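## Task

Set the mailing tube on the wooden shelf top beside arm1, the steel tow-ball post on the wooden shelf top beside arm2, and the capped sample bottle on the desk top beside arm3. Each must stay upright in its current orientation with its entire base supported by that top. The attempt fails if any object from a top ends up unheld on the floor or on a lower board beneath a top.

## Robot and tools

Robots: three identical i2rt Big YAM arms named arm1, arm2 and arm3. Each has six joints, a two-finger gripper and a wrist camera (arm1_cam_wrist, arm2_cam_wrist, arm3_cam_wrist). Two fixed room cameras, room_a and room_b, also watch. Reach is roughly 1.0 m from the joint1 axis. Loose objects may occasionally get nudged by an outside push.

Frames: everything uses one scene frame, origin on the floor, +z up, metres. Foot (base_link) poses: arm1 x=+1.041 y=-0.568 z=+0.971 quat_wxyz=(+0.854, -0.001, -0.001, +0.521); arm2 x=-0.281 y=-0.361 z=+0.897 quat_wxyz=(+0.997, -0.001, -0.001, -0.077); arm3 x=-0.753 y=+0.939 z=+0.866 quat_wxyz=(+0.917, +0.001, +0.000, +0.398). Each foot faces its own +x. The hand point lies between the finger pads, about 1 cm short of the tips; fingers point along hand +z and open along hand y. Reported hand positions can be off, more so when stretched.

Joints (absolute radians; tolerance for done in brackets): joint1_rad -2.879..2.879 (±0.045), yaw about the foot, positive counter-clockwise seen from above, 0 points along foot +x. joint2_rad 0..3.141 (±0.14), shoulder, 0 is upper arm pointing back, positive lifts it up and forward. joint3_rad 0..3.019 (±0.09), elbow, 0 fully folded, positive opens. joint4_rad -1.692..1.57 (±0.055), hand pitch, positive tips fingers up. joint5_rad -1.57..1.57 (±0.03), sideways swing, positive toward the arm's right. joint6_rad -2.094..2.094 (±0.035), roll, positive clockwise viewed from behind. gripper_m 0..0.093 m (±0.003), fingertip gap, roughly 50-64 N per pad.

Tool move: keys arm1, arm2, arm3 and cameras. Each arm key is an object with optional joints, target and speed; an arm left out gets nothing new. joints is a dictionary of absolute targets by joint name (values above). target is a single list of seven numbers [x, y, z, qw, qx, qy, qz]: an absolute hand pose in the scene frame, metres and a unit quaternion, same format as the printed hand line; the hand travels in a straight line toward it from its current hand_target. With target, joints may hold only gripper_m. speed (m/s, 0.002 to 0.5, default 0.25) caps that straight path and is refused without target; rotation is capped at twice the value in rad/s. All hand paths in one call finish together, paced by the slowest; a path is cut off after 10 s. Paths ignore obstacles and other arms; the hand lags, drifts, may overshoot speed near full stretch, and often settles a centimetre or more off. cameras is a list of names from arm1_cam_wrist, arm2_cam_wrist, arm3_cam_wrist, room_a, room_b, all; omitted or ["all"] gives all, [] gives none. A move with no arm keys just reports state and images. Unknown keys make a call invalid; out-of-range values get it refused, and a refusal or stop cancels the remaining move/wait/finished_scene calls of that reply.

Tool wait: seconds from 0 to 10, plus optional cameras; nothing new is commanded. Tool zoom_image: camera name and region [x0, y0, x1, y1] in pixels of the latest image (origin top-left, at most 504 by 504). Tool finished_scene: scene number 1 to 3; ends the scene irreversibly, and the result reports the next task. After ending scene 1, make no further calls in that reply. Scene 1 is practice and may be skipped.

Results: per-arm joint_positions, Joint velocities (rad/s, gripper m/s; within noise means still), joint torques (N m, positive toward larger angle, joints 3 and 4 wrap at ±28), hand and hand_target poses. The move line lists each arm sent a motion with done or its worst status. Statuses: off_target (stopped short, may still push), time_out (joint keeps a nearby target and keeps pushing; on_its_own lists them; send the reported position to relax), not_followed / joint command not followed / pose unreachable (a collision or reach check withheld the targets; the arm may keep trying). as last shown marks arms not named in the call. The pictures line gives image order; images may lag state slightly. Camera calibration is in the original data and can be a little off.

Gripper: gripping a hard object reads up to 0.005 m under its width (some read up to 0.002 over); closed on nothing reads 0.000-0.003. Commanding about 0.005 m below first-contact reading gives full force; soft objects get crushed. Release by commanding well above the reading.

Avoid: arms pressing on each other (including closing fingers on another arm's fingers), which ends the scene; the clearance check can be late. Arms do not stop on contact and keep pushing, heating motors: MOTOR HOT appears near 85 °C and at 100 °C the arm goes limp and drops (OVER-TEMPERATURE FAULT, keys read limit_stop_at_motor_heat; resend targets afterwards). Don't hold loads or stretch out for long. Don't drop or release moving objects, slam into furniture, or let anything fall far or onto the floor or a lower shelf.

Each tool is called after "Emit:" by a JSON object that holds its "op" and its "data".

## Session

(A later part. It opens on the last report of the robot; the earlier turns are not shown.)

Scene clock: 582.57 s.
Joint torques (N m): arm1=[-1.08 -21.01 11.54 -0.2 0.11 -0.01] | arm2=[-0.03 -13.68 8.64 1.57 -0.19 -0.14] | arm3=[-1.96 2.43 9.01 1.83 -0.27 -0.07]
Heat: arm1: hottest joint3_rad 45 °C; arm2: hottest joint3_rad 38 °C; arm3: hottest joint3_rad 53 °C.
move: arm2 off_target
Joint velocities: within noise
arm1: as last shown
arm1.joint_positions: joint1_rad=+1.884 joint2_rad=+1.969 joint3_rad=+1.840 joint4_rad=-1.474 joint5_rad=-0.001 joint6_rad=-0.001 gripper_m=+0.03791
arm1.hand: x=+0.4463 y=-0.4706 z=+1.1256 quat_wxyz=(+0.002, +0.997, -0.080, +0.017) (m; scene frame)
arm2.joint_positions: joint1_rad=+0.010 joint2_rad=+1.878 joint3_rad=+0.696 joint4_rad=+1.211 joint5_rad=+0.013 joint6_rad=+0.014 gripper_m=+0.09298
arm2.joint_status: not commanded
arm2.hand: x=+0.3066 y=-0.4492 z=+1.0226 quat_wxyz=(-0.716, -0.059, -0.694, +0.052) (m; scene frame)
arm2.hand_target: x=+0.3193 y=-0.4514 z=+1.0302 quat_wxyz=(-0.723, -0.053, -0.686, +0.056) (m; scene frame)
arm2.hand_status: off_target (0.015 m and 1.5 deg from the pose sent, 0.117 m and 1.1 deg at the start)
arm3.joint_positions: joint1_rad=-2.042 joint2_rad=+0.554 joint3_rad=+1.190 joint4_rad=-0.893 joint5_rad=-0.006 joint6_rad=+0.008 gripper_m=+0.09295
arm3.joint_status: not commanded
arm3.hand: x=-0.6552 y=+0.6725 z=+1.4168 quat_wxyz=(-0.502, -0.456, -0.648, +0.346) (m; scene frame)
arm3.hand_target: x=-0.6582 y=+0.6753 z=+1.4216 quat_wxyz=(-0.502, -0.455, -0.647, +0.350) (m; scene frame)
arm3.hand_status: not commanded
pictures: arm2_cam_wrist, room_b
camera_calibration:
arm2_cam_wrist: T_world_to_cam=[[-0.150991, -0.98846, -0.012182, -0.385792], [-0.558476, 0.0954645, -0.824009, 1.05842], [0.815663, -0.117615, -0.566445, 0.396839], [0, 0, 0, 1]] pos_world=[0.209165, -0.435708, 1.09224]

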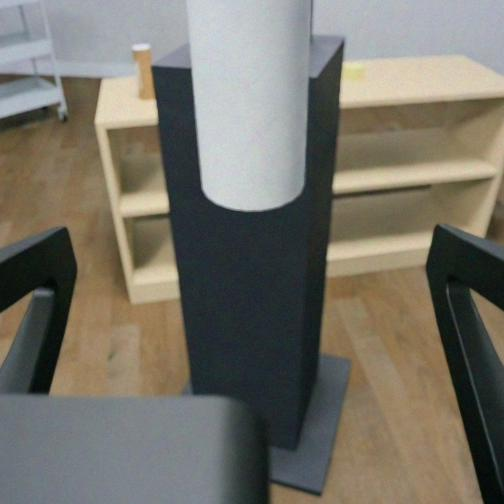

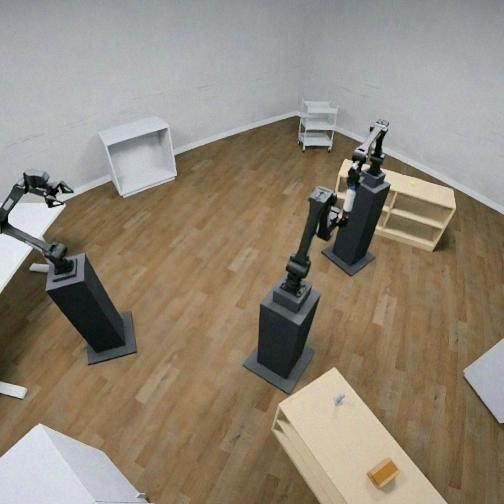

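Emit:
{"op": "move", "data": {"arm2": {"target":[0.41,-0.4655,1.02,0.7232,0.0534,0.6863,-0.0563],"speed":0.06}, "cameras": ["arm2_cam_wrist","arm1_cam_wrist","room_b"]}}

Scene clock: 593.37 s.
Joint torques (N m): arm1=[-1.03 -20.95 11.55 -0.21 0.11 0] | arm2=[-0.32 -16.91 10.24 1.66 -0.17 -0.12] | arm3=[-2.02 2.43 9.02 1.85 -0.28 -0.07]
Heat: arm1: hottest joint3_rad 46 °C; arm2: hottest joint3_rad 38 °C; arm3: hottest joint3_rad 53 °C.
move: arm2 off_target
Joint velocities: within noise
arm1, arm3: as last shown
arm2.joint_positions: joint1_rad=+0.010 joint2_rad=+2.030 joint3_rad=+0.965 joint4_rad=+1.088 joint5_rad=+0.011 joint6_rad=+0.014 gripper_m=+0.09298
arm2.joint_status: not commanded
arm2.hand: x=+0.3955 y=-0.4619 z=+1.0096 quat_wxyz=(-0.714, -0.059, -0.696, +0.051) (m; scene frame)
arm2.hand_target: x=+0.4090 y=-0.4653 z=+1.0203 quat_wxyz=(-0.723, -0.053, -0.686, +0.056) (m; scene frame)
arm2.hand_status: off_target (0.018 m and 1.8 deg from the pose sent, 0.105 m and 1.5 deg at the start)
pictures: arm1_cam_wrist, arm2_cam_wrist, room_b
camera_calibration:
arm1_cam_wrist: T_world_to_cam=[[0.153315, 0.988141, 0.00845434, 0.38617], [0.780786, -0.126378, 0.611883, -1.09462], [0.605695, -0.0872099, -0.790903, 0.702097], [0, 0, 0, 1]] pos_world=[0.370203, -0.458697, 1.22181]
arm2_cam_wrist: T_world_to_cam=[[-0.149535, -0.988682, -0.0121012, -0.385828], [-0.56333, 0.0952474, -0.820723, 1.09708], [0.812587, -0.11591, -0.571198, 0.322277], [0, 0, 0, 1]] pos_world=[0.298448, -0.4486, 1.07982]

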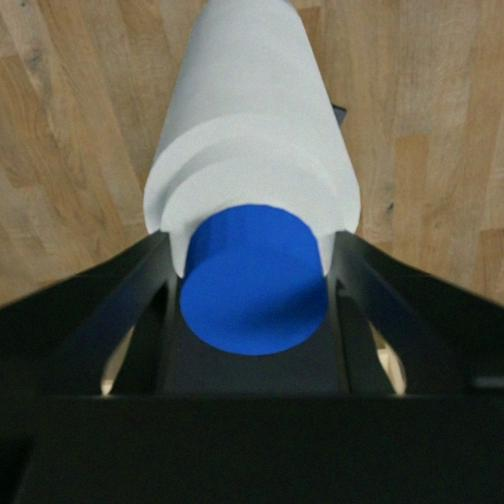

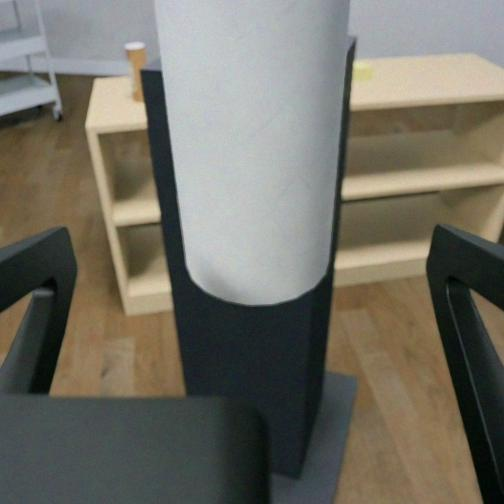

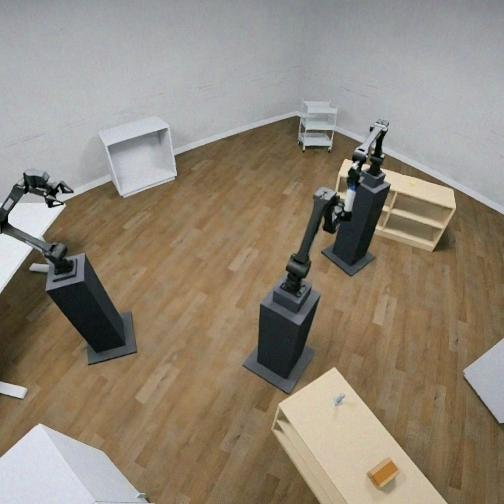

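Emit:
{"op": "move", "data": {"arm2": {"target":[0.462,-0.4735,1.014,0.7232,0.0534,0.6863,-0.0563],"speed":0.05}, "cameras": ["arm2_cam_wrist","arm1_cam_wrist","room_b"]}}

Scene clock: 613.87 s.
Joint torques (N m): arm1=[-1.08 -20.89 11.56 -0.2 0.1 -0.01] | arm2=[-0.09 -18.84 10.82 1.72 -0.2 -0.11] | arm3=[-1.9 2.61 8.96 1.74 -0.27 -0.07]
Heat: arm1: hottest joint3_rad 48 °C; arm2: hottest joint3_rad 38 °C; arm3: hottest joint3_rad 53 °C.
move: arm2 off_target
Joint velocities: within noise
arm1, arm3: as last shown
arm2.joint_positions: joint1_rad=+0.010 joint2_rad=+2.121 joint3_rad=+1.132 joint4_rad=+1.009 joint5_rad=+0.011 joint6_rad=+0.014 gripper_m=+0.09298
arm2.joint_status: not commanded
arm2.hand: x=+0.4469 y=-0.4693 z=+1.0014 quat_wxyz=(-0.713, -0.059, -0.697, +0.051) (m; scene frame)
arm2.hand_target: x=+0.4607 y=-0.4733 z=+1.0142 quat_wxyz=(-0.723, -0.053, -0.686, +0.056) (m; scene frame)
arm2.hand_status: off_target (0.020 m and 2.0 deg from the pose sent, 0.068 m and 1.8 deg at the start)
pictures: arm1_cam_wrist, arm2_cam_wrist, room_b
camera_calibration:
arm1_cam_wrist: T_world_to_cam=[[0.153315, 0.988141, 0.00845434, 0.38617], [0.780786, -0.126378, 0.611883, -1.09462], [0.605695, -0.0872099, -0.790903, 0.702097], [0, 0, 0, 1]] pos_world=[0.370203, -0.458697, 1.22181]
arm2_cam_wrist: T_world_to_cam=[[-0.149205, -0.988733, -0.012042, -0.385908], [-0.566438, 0.0954476, -0.818558, 1.11929], [0.810485, -0.115312, -0.574297, 0.279208], [0, 0, 0, 1]] pos_world=[0.350135, -0.456197, 1.07191]

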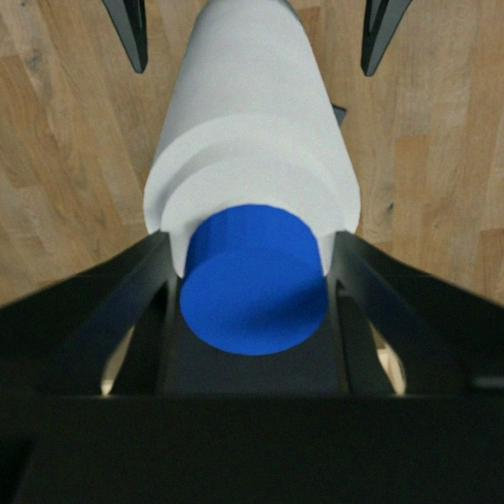

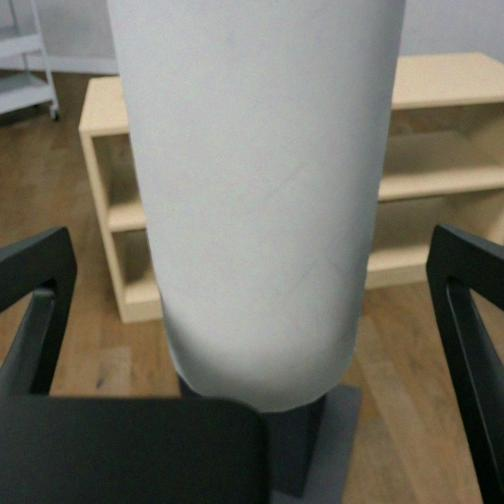

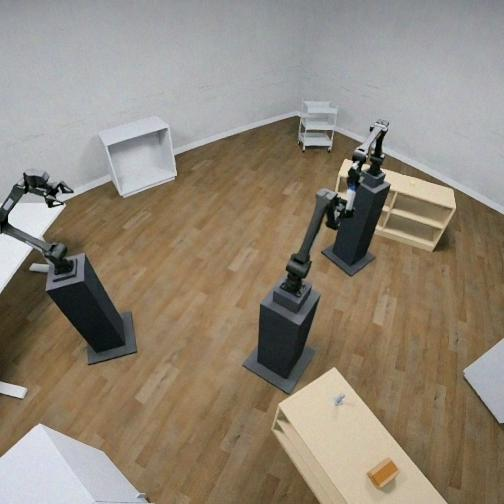

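Emit:
{"op": "move", "data": {"arm2": {"target":[0.488,-0.4805,1.012,0.7232,0.0534,0.6863,-0.0563],"speed":0.05}, "cameras": ["arm2_cam_wrist","arm1_cam_wrist","room_b"]}}

Scene clock: 627.47 s.
Joint torques (N m): arm1=[-1.08 -20.95 11.55 -0.2 0.1 -0.01] | arm2=[-0.85 -19.66 11.47 1.74 -0.24 -0.12] | arm3=[-1.85 2.37 8.98 1.76 -0.27 -0.06]
Heat: arm1: hottest joint3_rad 49 °C; arm2: hottest joint3_rad 40 °C; arm3: hottest joint3_rad 53 °C.
move: arm2 off_target
Joint velocities: within noise
arm1, arm3: as last shown
arm2.joint_positions: joint1_rad=+0.010 joint2_rad=+2.167 joint3_rad=+1.220 joint4_rad=+0.964 joint5_rad=+0.006 joint6_rad=+0.014 gripper_m=+0.09298
arm2.joint_status: not commanded
arm2.hand: x=+0.4732 y=-0.4723 z=+0.9982 quat_wxyz=(-0.712, -0.057, -0.698, +0.049) (m; scene frame)
arm2.hand_target: x=+0.4865 y=-0.4803 z=+1.0123 quat_wxyz=(-0.723, -0.053, -0.686, +0.056) (m; scene frame)
arm2.hand_status: off_target (0.022 m and 2.1 deg from the pose sent, 0.044 m and 2.0 deg at the start)
pictures: arm1_cam_wrist, arm2_cam_wrist, room_b
camera_calibration:
arm1_cam_wrist: T_world_to_cam=[[0.153315, 0.988141, 0.00845434, 0.38617], [0.780786, -0.126378, 0.611883, -1.09462], [0.605695, -0.0872099, -0.790903, 0.702097], [0, 0, 0, 1]] pos_world=[0.370203, -0.458697, 1.22181]
arm2_cam_wrist: T_world_to_cam=[[-0.144367, -0.989452, -0.0119385, -0.387613], [-0.568474, 0.0928066, -0.81745, 1.13056], [0.809936, -0.111226, -0.575876, 0.259525], [0, 0, 0, 1]] pos_world=[0.376535, -0.459581, 1.069]

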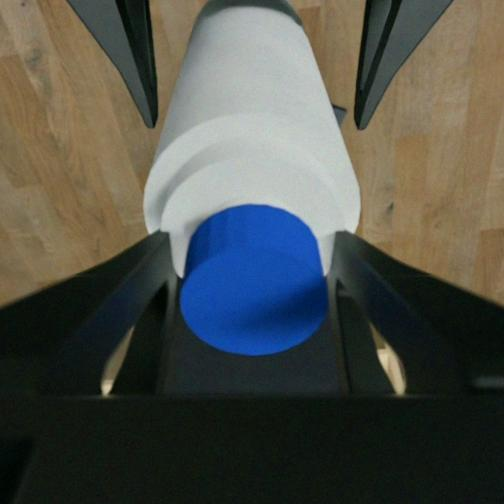

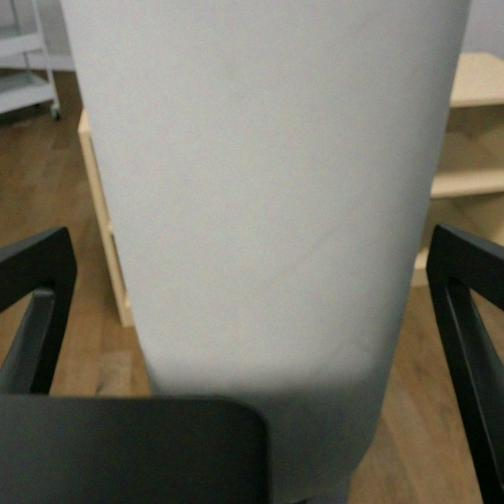

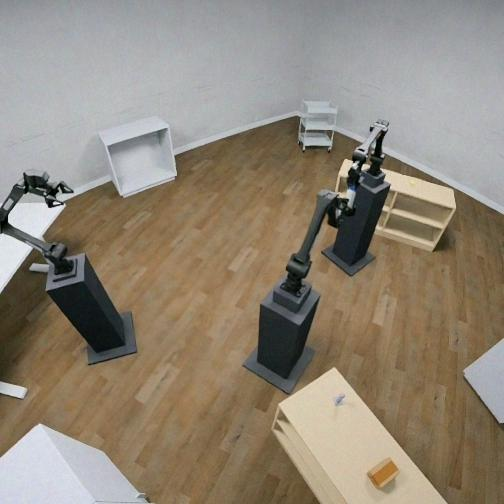

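Emit:
{"op": "move", "data": {"arm2": {"joints":{"gripper_m":0.066}}, "cameras": ["arm2_cam_wrist","arm1_cam_wrist"]}}

Emit:
{"op": "move", "data": {"arm2": {"joints":{"gripper_m":0.058}}, "cameras": ["arm2_cam_wrist","arm1_cam_wrist"]}}

Scene clock: 654.20 s.
Joint torques (N m): arm1=[-1.03 -21.01 11.54 -0.23 0.1 -0.01] | arm2=[-0.5 -19.9 11.51 1.69 -0.22 -0.1] | arm3=[-2.08 2.49 8.98 1.81 -0.26 -0.07]
Heat: arm1: hottest joint3_rad 50 °C; arm2: hottest joint3_rad 42 °C; arm3: hottest joint3_rad 53 °C.
move: arm2 done
Joint velocities: arm1=[within noise] | arm2=[-0.015 0.005 -0.002 -0.007 -0.022 -0.051 -0.004] | arm3=[within noise]
arm1, arm3: as last shown
arm2.joint_positions: joint1_rad=+0.010 joint2_rad=+2.167 joint3_rad=+1.221 joint4_rad=+0.964 joint5_rad=+0.006 joint6_rad=+0.014 gripper_m=+0.06617
arm2.joint_status: all done
arm2.hand: x=+0.4733 y=-0.4723 z=+0.9983 quat_wxyz=(-0.712, -0.057, -0.698, +0.049) (m; scene frame)
arm2.hand_target: x=+0.4865 y=-0.4803 z=+1.0123 quat_wxyz=(-0.723, -0.053, -0.686, +0.056) (m; scene frame)
arm2.hand_status: not commanded
pictures: arm1_cam_wrist, arm2_cam_wrist
camera_calibration:
arm1_cam_wrist: T_world_to_cam=[[0.153315, 0.988141, 0.00845434, 0.38617], [0.780786, -0.126378, 0.611883, -1.09462], [0.605695, -0.0872099, -0.790903, 0.702097], [0, 0, 0, 1]] pos_world=[0.370203, -0.458697, 1.22181]
arm2_cam_wrist: T_world_to_cam=[[-0.144367, -0.989452, -0.0119385, -0.387597], [-0.568474, 0.0928066, -0.81745, 1.13069], [0.809936, -0.111226, -0.575876, 0.259502], [0, 0, 0, 1]] pos_world=[0.376635, -0.459581, 1.0691]

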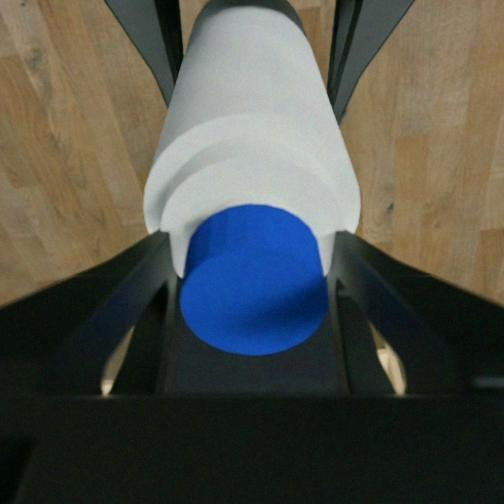

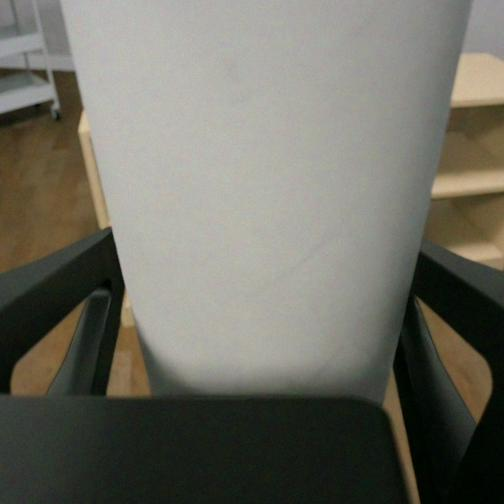

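Scene clock: 654.67 s.
Joint torques (N m): arm1=[-1.03 -20.95 11.54 -0.21 0 -0.01] | arm2=[-0.56 -20.25 11.47 1.7 -0.15 -0.13] | arm3=[-1.96 2.43 8.99 1.76 -0.27 -0.07]
Heat: arm1: hottest joint3_rad 50 °C; arm2: hottest joint3_rad 42 °C; arm3: hottest joint3_rad 53 °C.
move: arm2 done
Joint velocities: within noise
arm1, arm3: as last shown
arm1.joint_positions: joint1_rad=+1.884 joint2_rad=+1.969 joint3_rad=+1.840 joint4_rad=-1.474 joint5_rad=+0.002 joint6_rad=-0.001 gripper_m=+0.03791
arm1.hand: x=+0.4463 y=-0.4701 z=+1.1256 quat_wxyz=(+0.001, +0.997, -0.080, +0.017) (m; scene frame)
arm2.joint_positions: joint1_rad=+0.010 joint2_rad=+2.167 joint3_rad=+1.221 joint4_rad=+0.964 joint5_rad=+0.006 joint6_rad=+0.014 gripper_m=+0.05814
arm2.joint_status: all done
arm2.hand: x=+0.4733 y=-0.4723 z=+0.9981 quat_wxyz=(-0.712, -0.057, -0.698, +0.049) (m; scene frame)
arm2.hand_target: x=+0.4865 y=-0.4802 z=+1.0122 quat_wxyz=(-0.723, -0.053, -0.686, +0.056) (m; scene frame)
arm2.hand_status: not commanded
pictures: arm1_cam_wrist, arm2_cam_wrist
camera_calibration:
arm1_cam_wrist: T_world_to_cam=[[0.153196, 0.98813, 0.0114349, 0.382366], [0.780508, -0.128088, 0.611883, -1.09528], [0.606085, -0.0848129, -0.790865, 0.703024], [0, 0, 0, 1]] pos_world=[0.370204, -0.458494, 1.22181]
arm2_cam_wrist: T_world_to_cam=[[-0.14429, -0.989463, -0.0119441, -0.387727], [-0.568778, 0.0928083, -0.817238, 1.13035], [0.809736, -0.111126, -0.576176, 0.25976], [0, 0, 0, 1]] pos_world=[0.376634, -0.459681, 1.0688]

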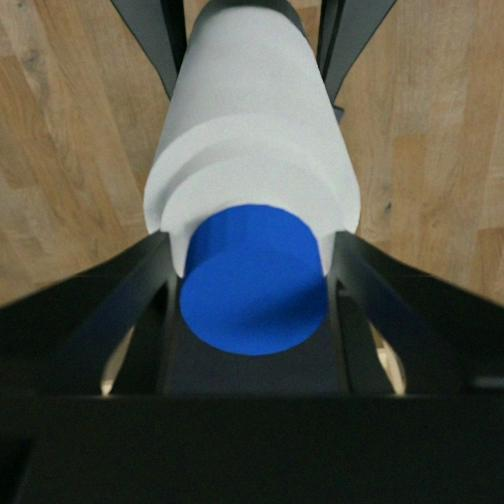

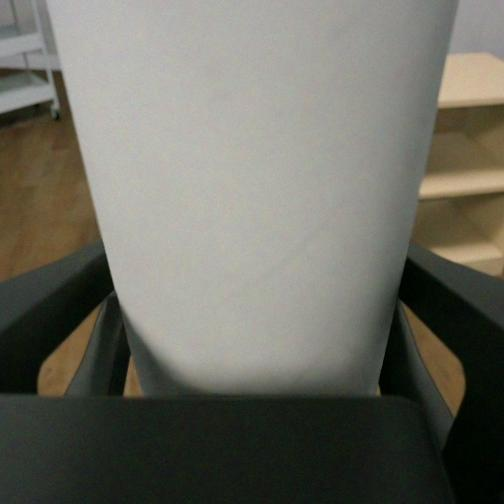

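Emit:
{"op": "move", "data": {"arm2": {"joints":{"gripper_m":0.05}}, "cameras": ["arm2_cam_wrist","arm1_cam_wrist"]}}

Emit:
{"op": "move", "data": {"arm2": {"joints":{"gripper_m":0.044}}, "cameras": ["arm2_cam_wrist","arm1_cam_wrist"]}}

Scene clock: 661.07 s.
Joint torques (N m): arm1=[-1.08 -21.01 11.55 -0.2 -0.08 0] | arm2=[-0.79 -19.9 11.59 1.73 -0.23 -0.09] | arm3=[-2.02 2.55 9.02 1.8 -0.27 -0.06]
Heat: arm1: hottest joint3_rad 50 °C; arm2: hottest joint3_rad 43 °C; arm3: hottest joint3_rad 53 °C.
move: arm2 off_target
Joint velocities: within noise
arm1, arm3: as last shown
arm1.joint_positions: joint1_rad=+1.884 joint2_rad=+1.969 joint3_rad=+1.840 joint4_rad=-1.474 joint5_rad=+0.004 joint6_rad=-0.001 gripper_m=+0.03791
arm1.hand: x=+0.4464 y=-0.4697 z=+1.1256 quat_wxyz=(+0.000, +0.997, -0.080, +0.017) (m; scene frame)
arm2.joint_positions: joint1_rad=+0.009 joint2_rad=+2.167 joint3_rad=+1.221 joint4_rad=+0.964 joint5_rad=+0.006 joint6_rad=+0.012 gripper_m=+0.05303
arm2.joint_status: gripper_m off_target (ended at +0.05305, target +0.05000)
arm2.hand: x=+0.4732 y=-0.4729 z=+0.9981 quat_wxyz=(-0.712, -0.057, -0.698, +0.050) (m; scene frame)
arm2.hand_target: x=+0.4865 y=-0.4803 z=+1.0123 quat_wxyz=(-0.723, -0.054, -0.686, +0.056) (m; scene frame)
arm2.hand_status: not commanded
pictures: arm1_cam_wrist, arm2_cam_wrist
camera_calibration:
arm1_cam_wrist: T_world_to_cam=[[0.153199, 0.9881, 0.0137431, 0.379316], [0.780282, -0.129488, 0.611877, -1.09588], [0.606375, -0.0830153, -0.790834, 0.703657], [0, 0, 0, 1]] pos_world=[0.370304, -0.458291, 1.22181]
arm2_cam_wrist: T_world_to_cam=[[-0.145133, -0.989362, -0.00999287, -0.389769], [-0.568899, 0.0917086, -0.817278, 1.1299], [0.8095, -0.112929, -0.576157, 0.259047], [0, 0, 0, 1]] pos_world=[0.376532, -0.45999, 1.0688]

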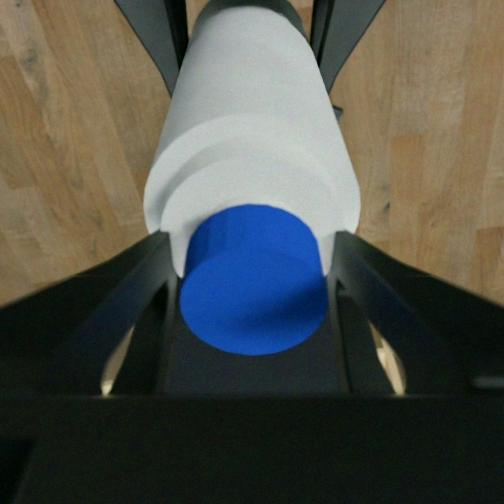

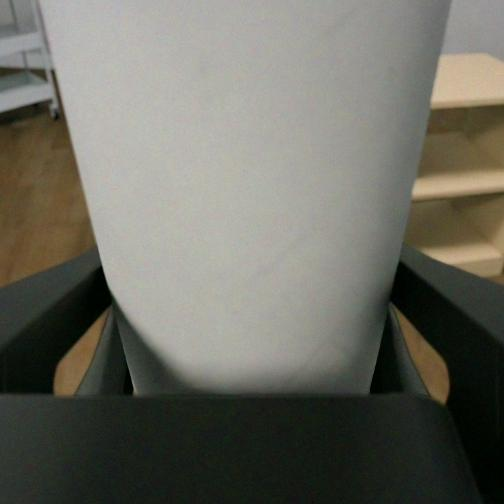

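Scene clock: 661.47 s.
Joint torques (N m): arm1=[-1.08 -21.01 11.55 -0.21 -0.08 0] | arm2=[-0.56 -19.72 11.54 1.7 -0.2 -0.06] | arm3=[-1.96 2.32 8.95 1.81 -0.26 -0.06]
Heat: arm1: hottest joint3_rad 50 °C; arm2: hottest joint3_rad 43 °C; arm3: hottest joint3_rad 53 °C.
move: arm2 off_target
Joint velocities: within noise
arm1.joint_positions: joint1_rad=+1.884 joint2_rad=+1.969 joint3_rad=+1.840 joint4_rad=-1.474 joint5_rad=+0.004 joint6_rad=-0.001 gripper_m=+0.03791
arm1.joint_status: not commanded
arm1.hand: x=+0.4464 y=-0.4697 z=+1.1256 quat_wxyz=(+0.000, +0.997, -0.080, +0.017) (m; scene frame)
arm1.hand_target: x=+0.4310 y=-0.4698 z=+1.1401 quat_wxyz=(+0.000, +0.997, -0.077, -0.001) (m; scene frame)
arm1.hand_status: not commanded
arm2.joint_positions: joint1_rad=+0.009 joint2_rad=+2.167 joint3_rad=+1.221 joint4_rad=+0.964 joint5_rad=+0.006 joint6_rad=+0.012 gripper_m=+0.05298
arm2.joint_status: gripper_m off_target (ended at +0.05298, target +0.04400)
arm2.hand: x=+0.4732 y=-0.4729 z=+0.9981 quat_wxyz=(-0.712, -0.057, -0.698, +0.050) (m; scene frame)
arm2.hand_target: x=+0.4865 y=-0.4803 z=+1.0123 quat_wxyz=(-0.723, -0.053, -0.686, +0.056) (m; scene frame)
arm2.hand_status: not commanded
arm3: as last shown
pictures: arm1_cam_wrist, arm2_cam_wrist
camera_calibration:
arm1_cam_wrist: T_world_to_cam=[[0.153199, 0.9881, 0.0137431, 0.379316], [0.780282, -0.129488, 0.611877, -1.09588], [0.606375, -0.0830153, -0.790834, 0.703657], [0, 0, 0, 1]] pos_world=[0.370304, -0.458291, 1.22181]
arm2_cam_wrist: T_world_to_cam=[[-0.145139, -0.989364, -0.00962824, -0.390159], [-0.568973, 0.0914214, -0.817258, 1.12977], [0.809447, -0.113138, -0.576191, 0.259008], [0, 0, 0, 1]] pos_world=[0.376531, -0.459991, 1.0688]

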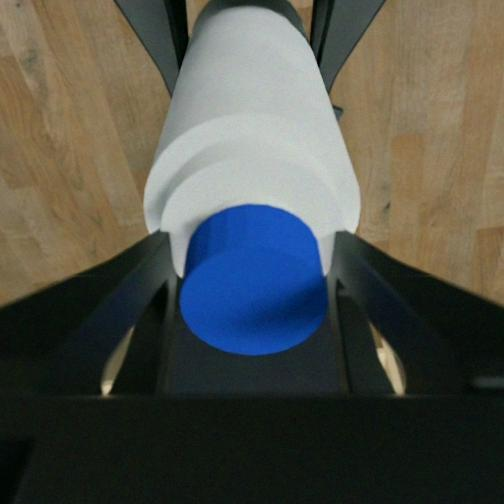

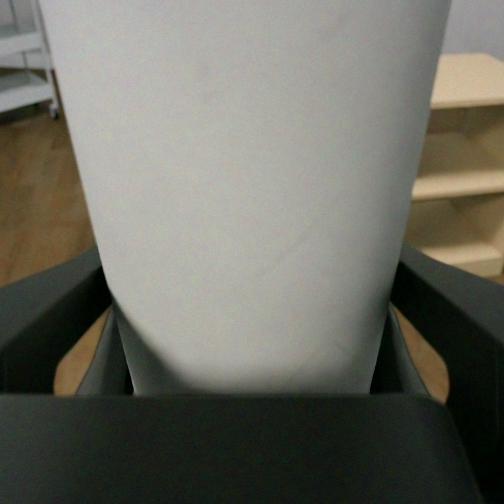

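Emit:
{"op": "move", "data": {"arm1": {"joints":{"gripper_m":0.055}}, "cameras": ["arm1_cam_wrist"]}}

Emit:
{"op": "move", "data": {"arm1": {"joints":{"gripper_m":0.093}}, "cameras": ["arm2_cam_wrist","arm1_cam_wrist"]}}

Scene clock: 669.00 s.
Joint torques (N m): arm1=[-1.08 -21.01 11.55 -0.21 -0.05 0] | arm2=[-0.03 -20.13 11.48 1.96 -0.15 -0.04] | arm3=[-2.02 2.43 9.01 1.81 -0.26 -0.06]
Heat: arm1: hottest joint3_rad 50 °C; arm2: hottest joint3_rad 43 °C; arm3: hottest joint3_rad 53 °C.
move: arm1 done
Joint velocities: within noise
arm1.joint_positions: joint1_rad=+1.884 joint2_rad=+1.969 joint3_rad=+1.840 joint4_rad=-1.474 joint5_rad=+0.003 joint6_rad=-0.001 gripper_m=+0.05485
arm1.joint_status: all done
arm1.hand: x=+0.4464 y=-0.4699 z=+1.1254 quat_wxyz=(+0.000, +0.997, -0.080, +0.018) (m; scene frame)
arm1.hand_target: x=+0.4310 y=-0.4698 z=+1.1399 quat_wxyz=(+0.000, +0.997, -0.077, +0.000) (m; scene frame)
arm1.hand_status: not commanded
arm2.joint_positions: joint1_rad=+0.009 joint2_rad=+2.170 joint3_rad=+1.221 joint4_rad=+0.963 joint5_rad=+0.006 joint6_rad=+0.012 gripper_m=+0.05298
arm2.joint_status: not commanded
arm2.hand: x=+0.4732 y=-0.4729 z=+0.9958 quat_wxyz=(-0.711, -0.057, -0.700, +0.050) (m; scene frame)
arm2.hand_target: x=+0.4865 y=-0.4803 z=+1.0124 quat_wxyz=(-0.723, -0.053, -0.686, +0.056) (m; scene frame)
arm2.hand_status: not commanded
arm3.joint_positions: joint1_rad=-2.042 joint2_rad=+0.554 joint3_rad=+1.190 joint4_rad=-0.893 joint5_rad=-0.006 joint6_rad=+0.008 gripper_m=+0.09295
arm3.joint_status: not commanded
arm3.hand: x=-0.6552 y=+0.6725 z=+1.4168 quat_wxyz=(-0.502, -0.456, -0.648, +0.346) (m; scene frame)
arm3.hand_target: x=-0.6582 y=+0.6753 z=+1.4216 quat_wxyz=(-0.502, -0.455, -0.647, +0.350) (m; scene frame)
arm3.hand_status: not commanded
pictures: arm1_cam_wrist
camera_calibration:
arm1_cam_wrist: T_world_to_cam=[[0.153196, 0.988115, 0.0126595, 0.380767], [0.780148, -0.128796, 0.612193, -1.09565], [0.606548, -0.0839093, -0.790607, 0.702722], [0, 0, 0, 1]] pos_world=[0.370204, -0.458393, 1.22151]

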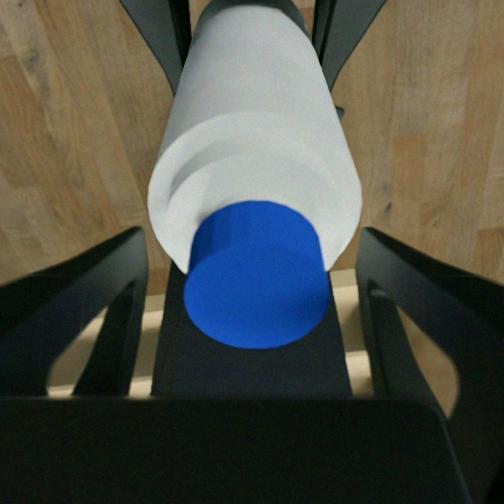

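Scene clock: 669.67 s.
Joint torques (N m): arm1=[-1.08 -20.95 11.55 -0.23 -0.05 -0.01] | arm2=[-0.62 -20.07 11.45 1.84 -0.17 -0.07] | arm3=[-2.08 2.32 9.03 1.81 -0.27 -0.07]
Heat: arm1: hottest joint3_rad 50 °C; arm2: hottest joint3_rad 43 °C; arm3: hottest joint3_rad 53 °C.
move: arm1 done
Joint velocities: within noise
arm1.joint_positions: joint1_rad=+1.884 joint2_rad=+1.969 joint3_rad=+1.840 joint4_rad=-1.474 joint5_rad=+0.003 joint6_rad=-0.001 gripper_m=+0.09281
arm1.joint_status: all done
arm1.hand: x=+0.4464 y=-0.4699 z=+1.1254 quat_wxyz=(+0.000, +0.997, -0.080, +0.018) (m; scene frame)
arm1.hand_target: x=+0.4310 y=-0.4698 z=+1.1399 quat_wxyz=(+0.000, +0.997, -0.077, +0.000) (m; scene frame)
arm1.hand_status: not commanded
arm2, arm3: as last shown
pictures: arm1_cam_wrist, arm2_cam_wrist
camera_calibration:
arm1_cam_wrist: T_world_to_cam=[[0.153196, 0.988115, 0.0126595, 0.380767], [0.780148, -0.128796, 0.612193, -1.09565], [0.606548, -0.0839093, -0.790607, 0.702722], [0, 0, 0, 1]] pos_world=[0.370204, -0.458393, 1.22151]
arm2_cam_wrist: T_world_to_cam=[[-0.145207, -0.989354, -0.00966049, -0.390083], [-0.572, 0.091911, -0.815088, 1.12745], [0.807299, -0.112831, -0.579257, 0.262034], [0, 0, 0, 1]] pos_world=[0.376719, -0.45999, 1.06699]

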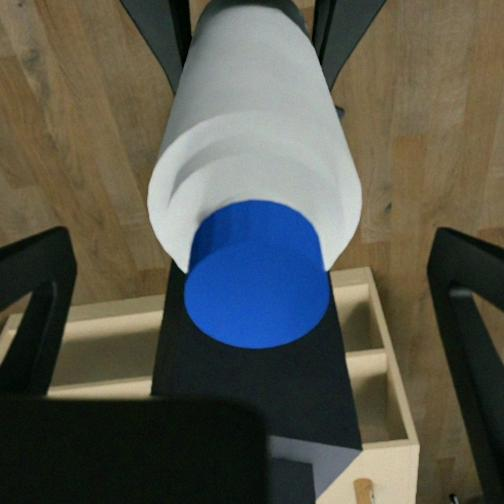

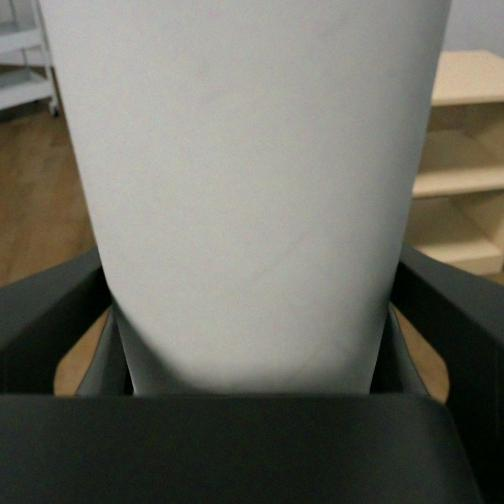

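Lift arm1 straight up.

Emit:
{"op": "move", "data": {"arm1": {"joints":{"joint2_rad":1.75}}, "cameras": ["arm2_cam_wrist","arm1_cam_wrist","room_b"]}}

Emit:
{"op": "move", "data": {"arm1": {"joints":{"joint2_rad":0.9,"joint3_rad":1.6,"joint4_rad":-1.2}}, "cameras": ["arm2_cam_wrist","arm1_cam_wrist","room_b"]}}

Scene clock: 679.00 s.
Joint torques (N m): arm1=[-1.08 -19.02 9.88 0.27 -0.05 -0.01] | arm2=[-0.73 -20.25 11.52 1.88 -0.18 -0.09] | arm3=[-2.02 2.37 8.99 1.81 -0.27 -0.08]
Heat: arm1: hottest joint3_rad 51 °C; arm2: hottest joint3_rad 44 °C; arm3: hottest joint3_rad 53 °C.
move: arm1 done
Joint velocities: within noise
arm1.joint_positions: joint1_rad=+1.884 joint2_rad=+1.744 joint3_rad=+1.870 joint4_rad=-1.475 joint5_rad=+0.003 joint6_rad=-0.001 gripper_m=+0.09290
arm1.joint_status: all done
arm1.hand: x=+0.4604 y=-0.4721 z=+1.2671 quat_wxyz=(-0.010, +0.991, -0.080, -0.109) (m; scene frame)
arm1.hand_target: x=+0.4557 y=-0.4736 z=+1.2764 quat_wxyz=(-0.009, +0.990, -0.077, -0.116) (m; scene frame)
arm1.hand_status: not commanded
arm2, arm3: as last shown
pictures: arm1_cam_wrist, arm2_cam_wrist, room_b
camera_calibration:
arm1_cam_wrist: T_world_to_cam=[[0.156796, 0.987532, 0.0139835, 0.375378], [0.906931, -0.149575, 0.393831, -0.985171], [0.391013, -0.0490689, -0.919076, 1.08449], [0, 0, 0, 1]] pos_world=[0.410574, -0.46484, 1.37947]
arm2_cam_wrist: T_world_to_cam=[[-0.145207, -0.989354, -0.00966049, -0.390083], [-0.572, 0.091911, -0.815088, 1.12745], [0.807299, -0.112831, -0.579257, 0.262034], [0, 0, 0, 1]] pos_world=[0.376719, -0.45999, 1.06699]

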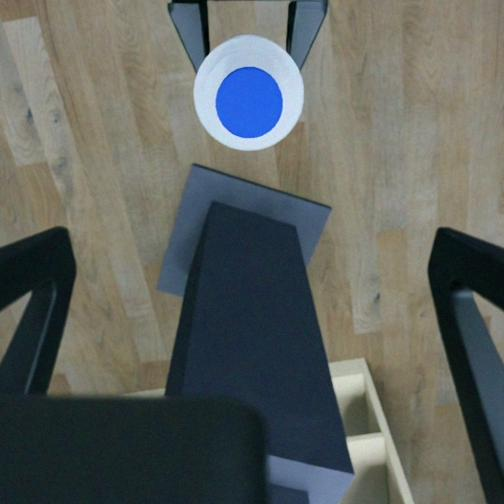

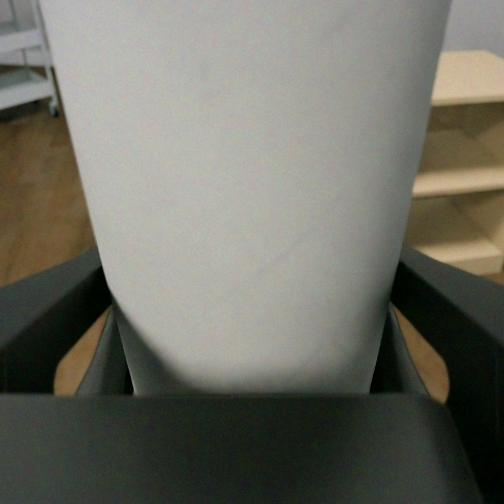

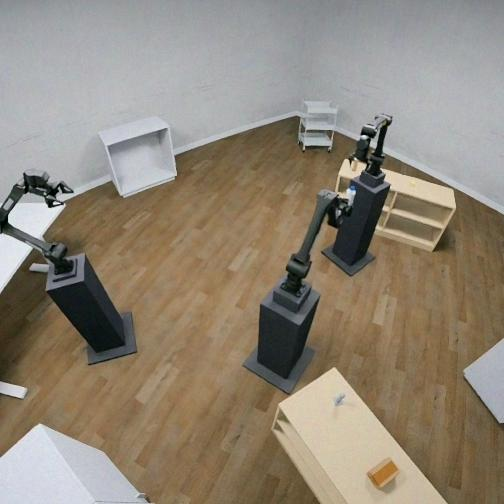

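Scene clock: 680.80 s.
Joint torques (N m): arm1=[-1.08 -5.95 7.06 2.13 -0.05 -0.01] | arm2=[-0.32 -20.37 11.44 1.77 -0.23 -0.06] | arm3=[-1.96 2.49 8.95 1.8 -0.26 -0.06]
Heat: arm1: hottest joint3_rad 50 °C; arm2: hottest joint3_rad 44 °C; arm3: hottest joint3_rad 53 °C.
move: arm1 done
Joint velocities: within noise
arm1.joint_positions: joint1_rad=+1.884 joint2_rad=+0.905 joint3_rad=+1.600 joint4_rad=-1.213 joint5_rad=+0.003 joint6_rad=-0.001 gripper_m=+0.09290
arm1.joint_status: all done
arm1.hand: x=+0.6938 y=-0.5097 z=+1.5616 quat_wxyz=(-0.042, +0.863, -0.070, -0.499) (m; scene frame)
arm1.hand_target: x=+0.6946 y=-0.5113 z=+1.5665 quat_wxyz=(-0.041, +0.858, -0.067, -0.508) (m; scene frame)
arm1.hand_status: not commanded
arm2, arm3: as last shown
pictures: arm1_cam_wrist, arm2_cam_wrist, room_b
camera_calibration:
arm1_cam_wrist: T_world_to_cam=[[0.168907, 0.985561, 0.0118729, 0.365722], [0.898482, -0.149009, -0.412948, -0.0524435], [-0.405216, 0.0804174, -0.910677, 1.86739], [0, 0, 0, 1]] pos_world=[0.742045, -0.518427, 1.67459]
arm2_cam_wrist: T_world_to_cam=[[-0.145207, -0.989354, -0.00966049, -0.390083], [-0.572, 0.091911, -0.815088, 1.12745], [0.807299, -0.112831, -0.579257, 0.262034], [0, 0, 0, 1]] pos_world=[0.376719, -0.45999, 1.06699]

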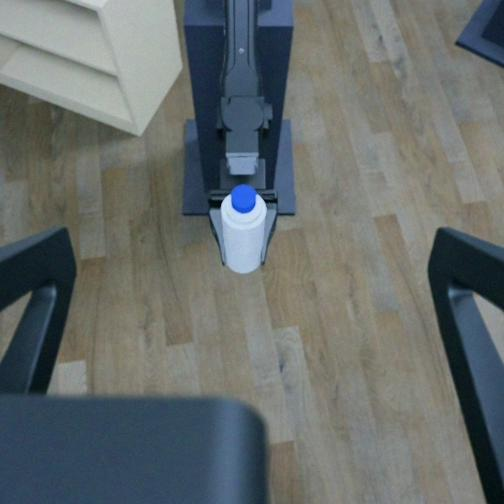

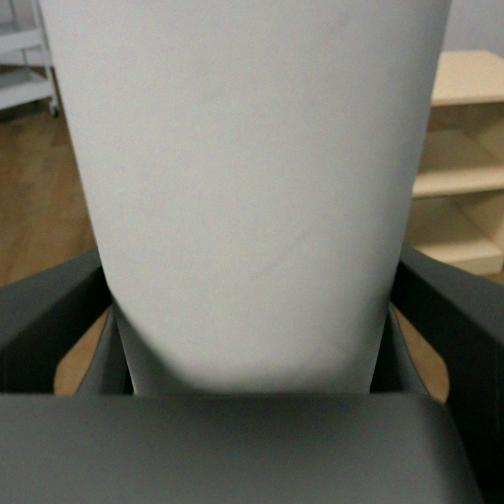

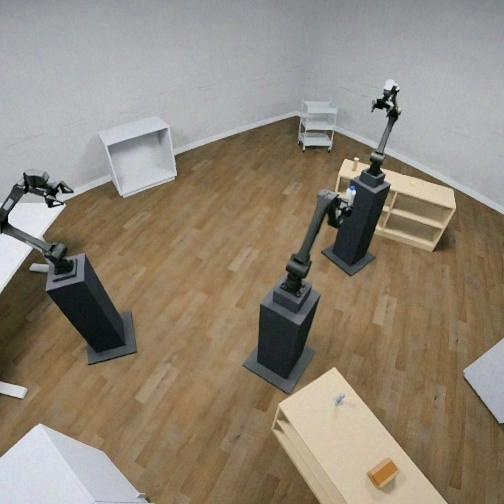

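Emit:
{"op": "move", "data": {"arm2": {"target":[0.23,-0.4405,1.05,0.7232,0.0534,0.6863,-0.0563],"speed":0.12}, "cameras": ["arm2_cam_wrist","room_b"]}}

Emit:
{"op": "move", "data": {"arm2": {"joints":{"joint1_rad":1.0}}, "cameras": ["arm2_cam_wrist","room_b"]}}

Emit:
{"op": "move", "data": {"arm2": {"joints":{"joint1_rad":2.07}}}}

Scene clock: 693.83 s.
Joint torques (N m): arm1=[-1.08 -6.01 7.12 2.15 -0.05 0] | arm2=[-0.5 -13.74 4.85 2.88 -0.2 -0.09] | arm3=[-1.96 2.49 8.96 1.81 -0.27 -0.07]
Heat: arm1: hottest joint3_rad 49 °C; arm2: hottest joint3_rad 43 °C; arm3: hottest joint3_rad 53 °C.
move: arm2 off_target
Joint velocities: within noise
arm1, arm3: as last shown
arm2.joint_positions: joint1_rad=+0.009 joint2_rad=+1.723 joint3_rad=+0.481 joint4_rad=+1.249 joint5_rad=+0.006 joint6_rad=+0.011 gripper_m=+0.05297
arm2.joint_status: not commanded
arm2.hand: x=+0.2314 y=-0.4374 z=+1.0324 quat_wxyz=(-0.708, -0.057, -0.702, +0.050) (m; scene frame)
arm2.hand_target: x=+0.2299 y=-0.4404 z=+1.0497 quat_wxyz=(-0.723, -0.053, -0.686, +0.057) (m; scene frame)
arm2.hand_status: off_target (0.018 m and 2.6 deg from the pose sent, 0.251 m and 2.3 deg at the start)
pictures: arm2_cam_wrist, room_b
camera_calibration:
arm2_cam_wrist: T_world_to_cam=[[-0.1453, -0.989344, -0.00932183, -0.390067], [-0.577934, 0.0925178, -0.810822, 1.01301], [0.803044, -0.112425, -0.585219, 0.489614], [0, 0, 0, 1]] pos_world=[0.135594, -0.424587, 1.10426]

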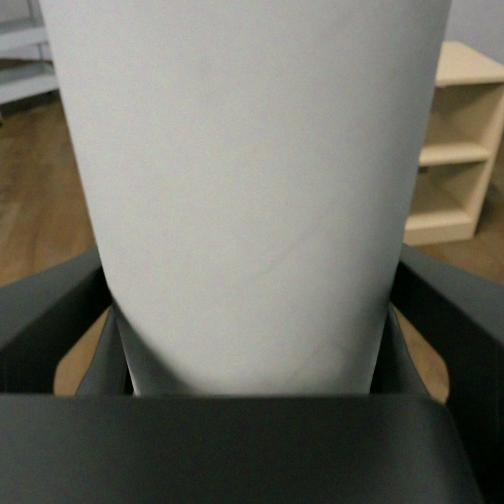

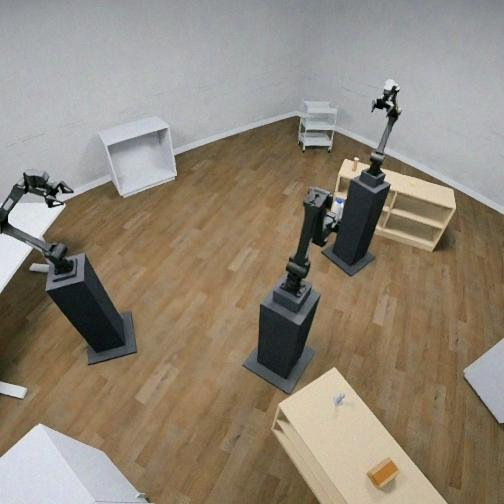

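Scene clock: 695.43 s.
Joint torques (N m): arm1=[-1.08 -5.95 7.1 2.13 -0.06 0] | arm2=[0.91 -13.33 4.7 2.97 -0.11 -0.1] | arm3=[-1.85 2.49 8.95 1.83 -0.26 -0.07]
Heat: arm1: hottest joint3_rad 48 °C; arm2: hottest joint3_rad 43 °C; arm3: hottest joint3_rad 53 °C.
move: arm2 done
Joint velocities: within noise
arm1, arm3: as last shown
arm2.joint_positions: joint1_rad=+0.991 joint2_rad=+1.723 joint3_rad=+0.481 joint4_rad=+1.249 joint5_rad=+0.003 joint6_rad=+0.011 gripper_m=+0.05298
arm2.joint_status: all done
arm2.hand: x=+0.0672 y=+0.0228 z=+1.0317 quat_wxyz=(-0.647, +0.282, -0.646, -0.290) (m; scene frame)
arm2.hand_target: x=+0.0631 y=+0.0252 z=+1.0490 quat_wxyz=(-0.662, +0.282, -0.629, -0.296) (m; scene frame)
arm2.hand_status: not commanded
pictures: arm2_cam_wrist, room_b
camera_calibration:
arm2_cam_wrist: T_world_to_cam=[[0.743557, -0.668614, -0.00882606, -0.0262147], [-0.397368, -0.431214, -0.810033, 0.87388], [0.537794, 0.605813, -0.586318, 0.675435], [0, 0, 0, 1]] pos_world=[0.00349915, -0.0498851, 1.10366]

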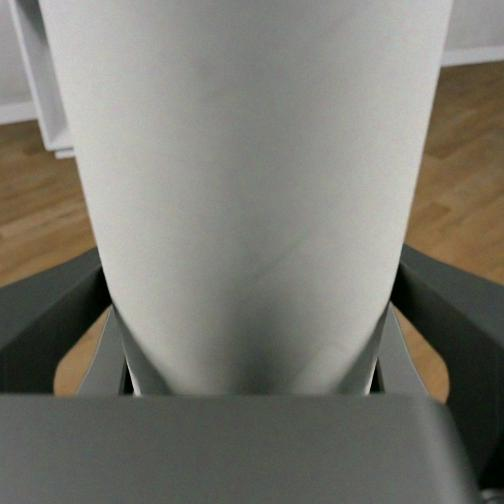

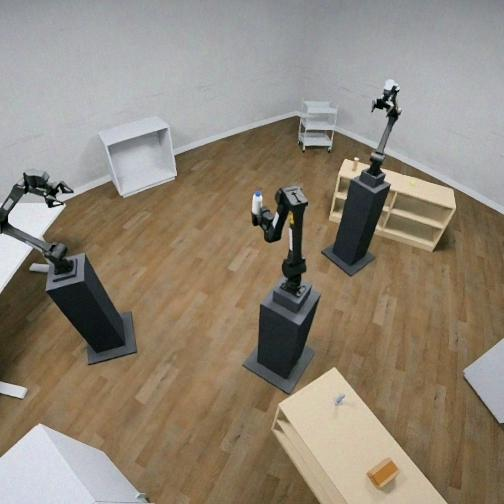

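Scene clock: 697.07 s.
Joint torques (N m): arm1=[-1.08 -6.01 7.1 2.13 -0.06 -0.01] | arm2=[0.73 -13.27 4.59 2.89 -0.04 -0.11] | arm3=[-1.96 2.55 9.01 1.78 -0.27 -0.07]
Heat: arm1: hottest joint3_rad 48 °C; arm2: hottest joint3_rad 43 °C; arm3: hottest joint3_rad 53 °C.
move: arm2 done
Joint velocities: within noise
arm1, arm3: as last shown
arm2.joint_positions: joint1_rad=+2.062 joint2_rad=+1.723 joint3_rad=+0.481 joint4_rad=+1.249 joint5_rad=+0.003 joint6_rad=+0.011 gripper_m=+0.05298
arm2.joint_status: all done
arm2.hand: x=-0.4506 y=+0.1283 z=+1.0311 quat_wxyz=(-0.408, +0.572, -0.412, -0.580) (m; scene frame)
arm2.hand_target: x=-0.4543 y=+0.1260 z=+1.0484 quat_wxyz=(-0.418, +0.563, -0.397, -0.592) (m; scene frame)
arm2.hand_status: not commanded
pictures: arm1_cam_wrist, arm2_cam_wrist, arm3_cam_wrist, room_a, room_b
camera_calibration:
arm1_cam_wrist: T_world_to_cam=[[0.168907, 0.985561, 0.0118729, 0.365722], [0.898482, -0.149009, -0.412948, -0.0524435], [-0.405216, 0.0804174, -0.910677, 1.86739], [0, 0, 0, 1]] pos_world=[0.742045, -0.518427, 1.67459]
arm2_cam_wrist: T_world_to_cam=[[0.942974, 0.332719, -0.00985734, 0.391832], [0.187872, -0.556436, -0.809372, 0.992228], [-0.274779, 0.761365, -0.587214, 0.504435], [0, 0, 0, 1]] pos_world=[-0.417291, 0.0376817, 1.10316]
arm3_cam_wrist: T_world_to_cam=[[-0.936234, -0.351236, -0.00993164, -0.362976], [-0.266276, 0.727645, -0.632163, 0.235434], [0.229265, -0.589208, -0.774772, 1.76875], [0, 0, 0, 1]] pos_world=[-0.682654, 0.74336, 1.51561]

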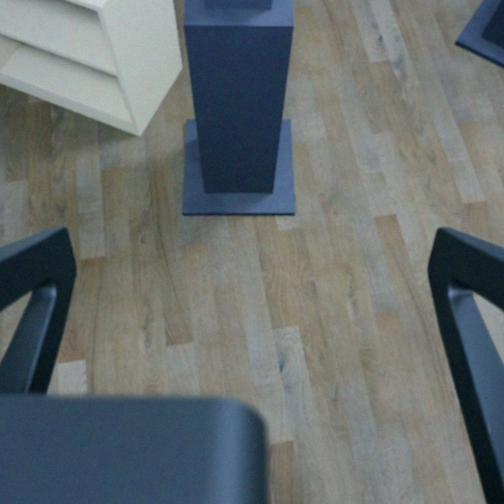

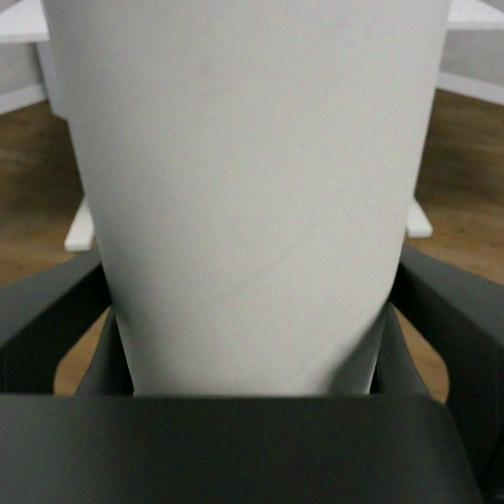

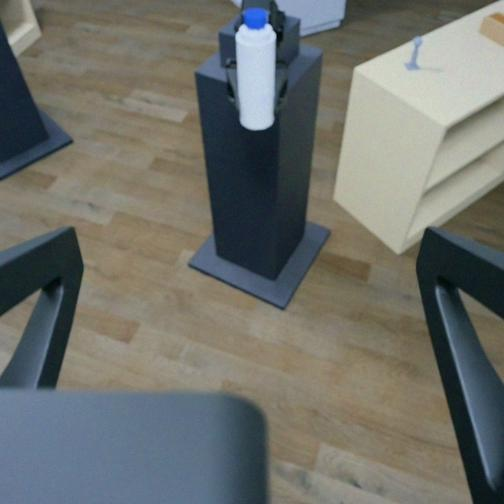

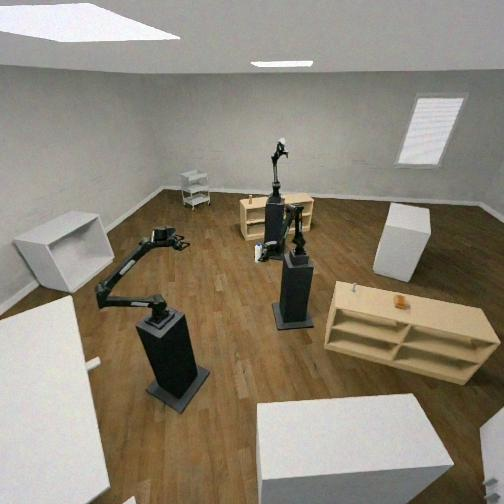

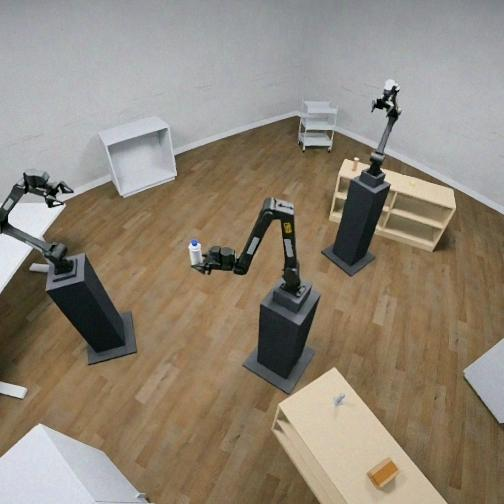

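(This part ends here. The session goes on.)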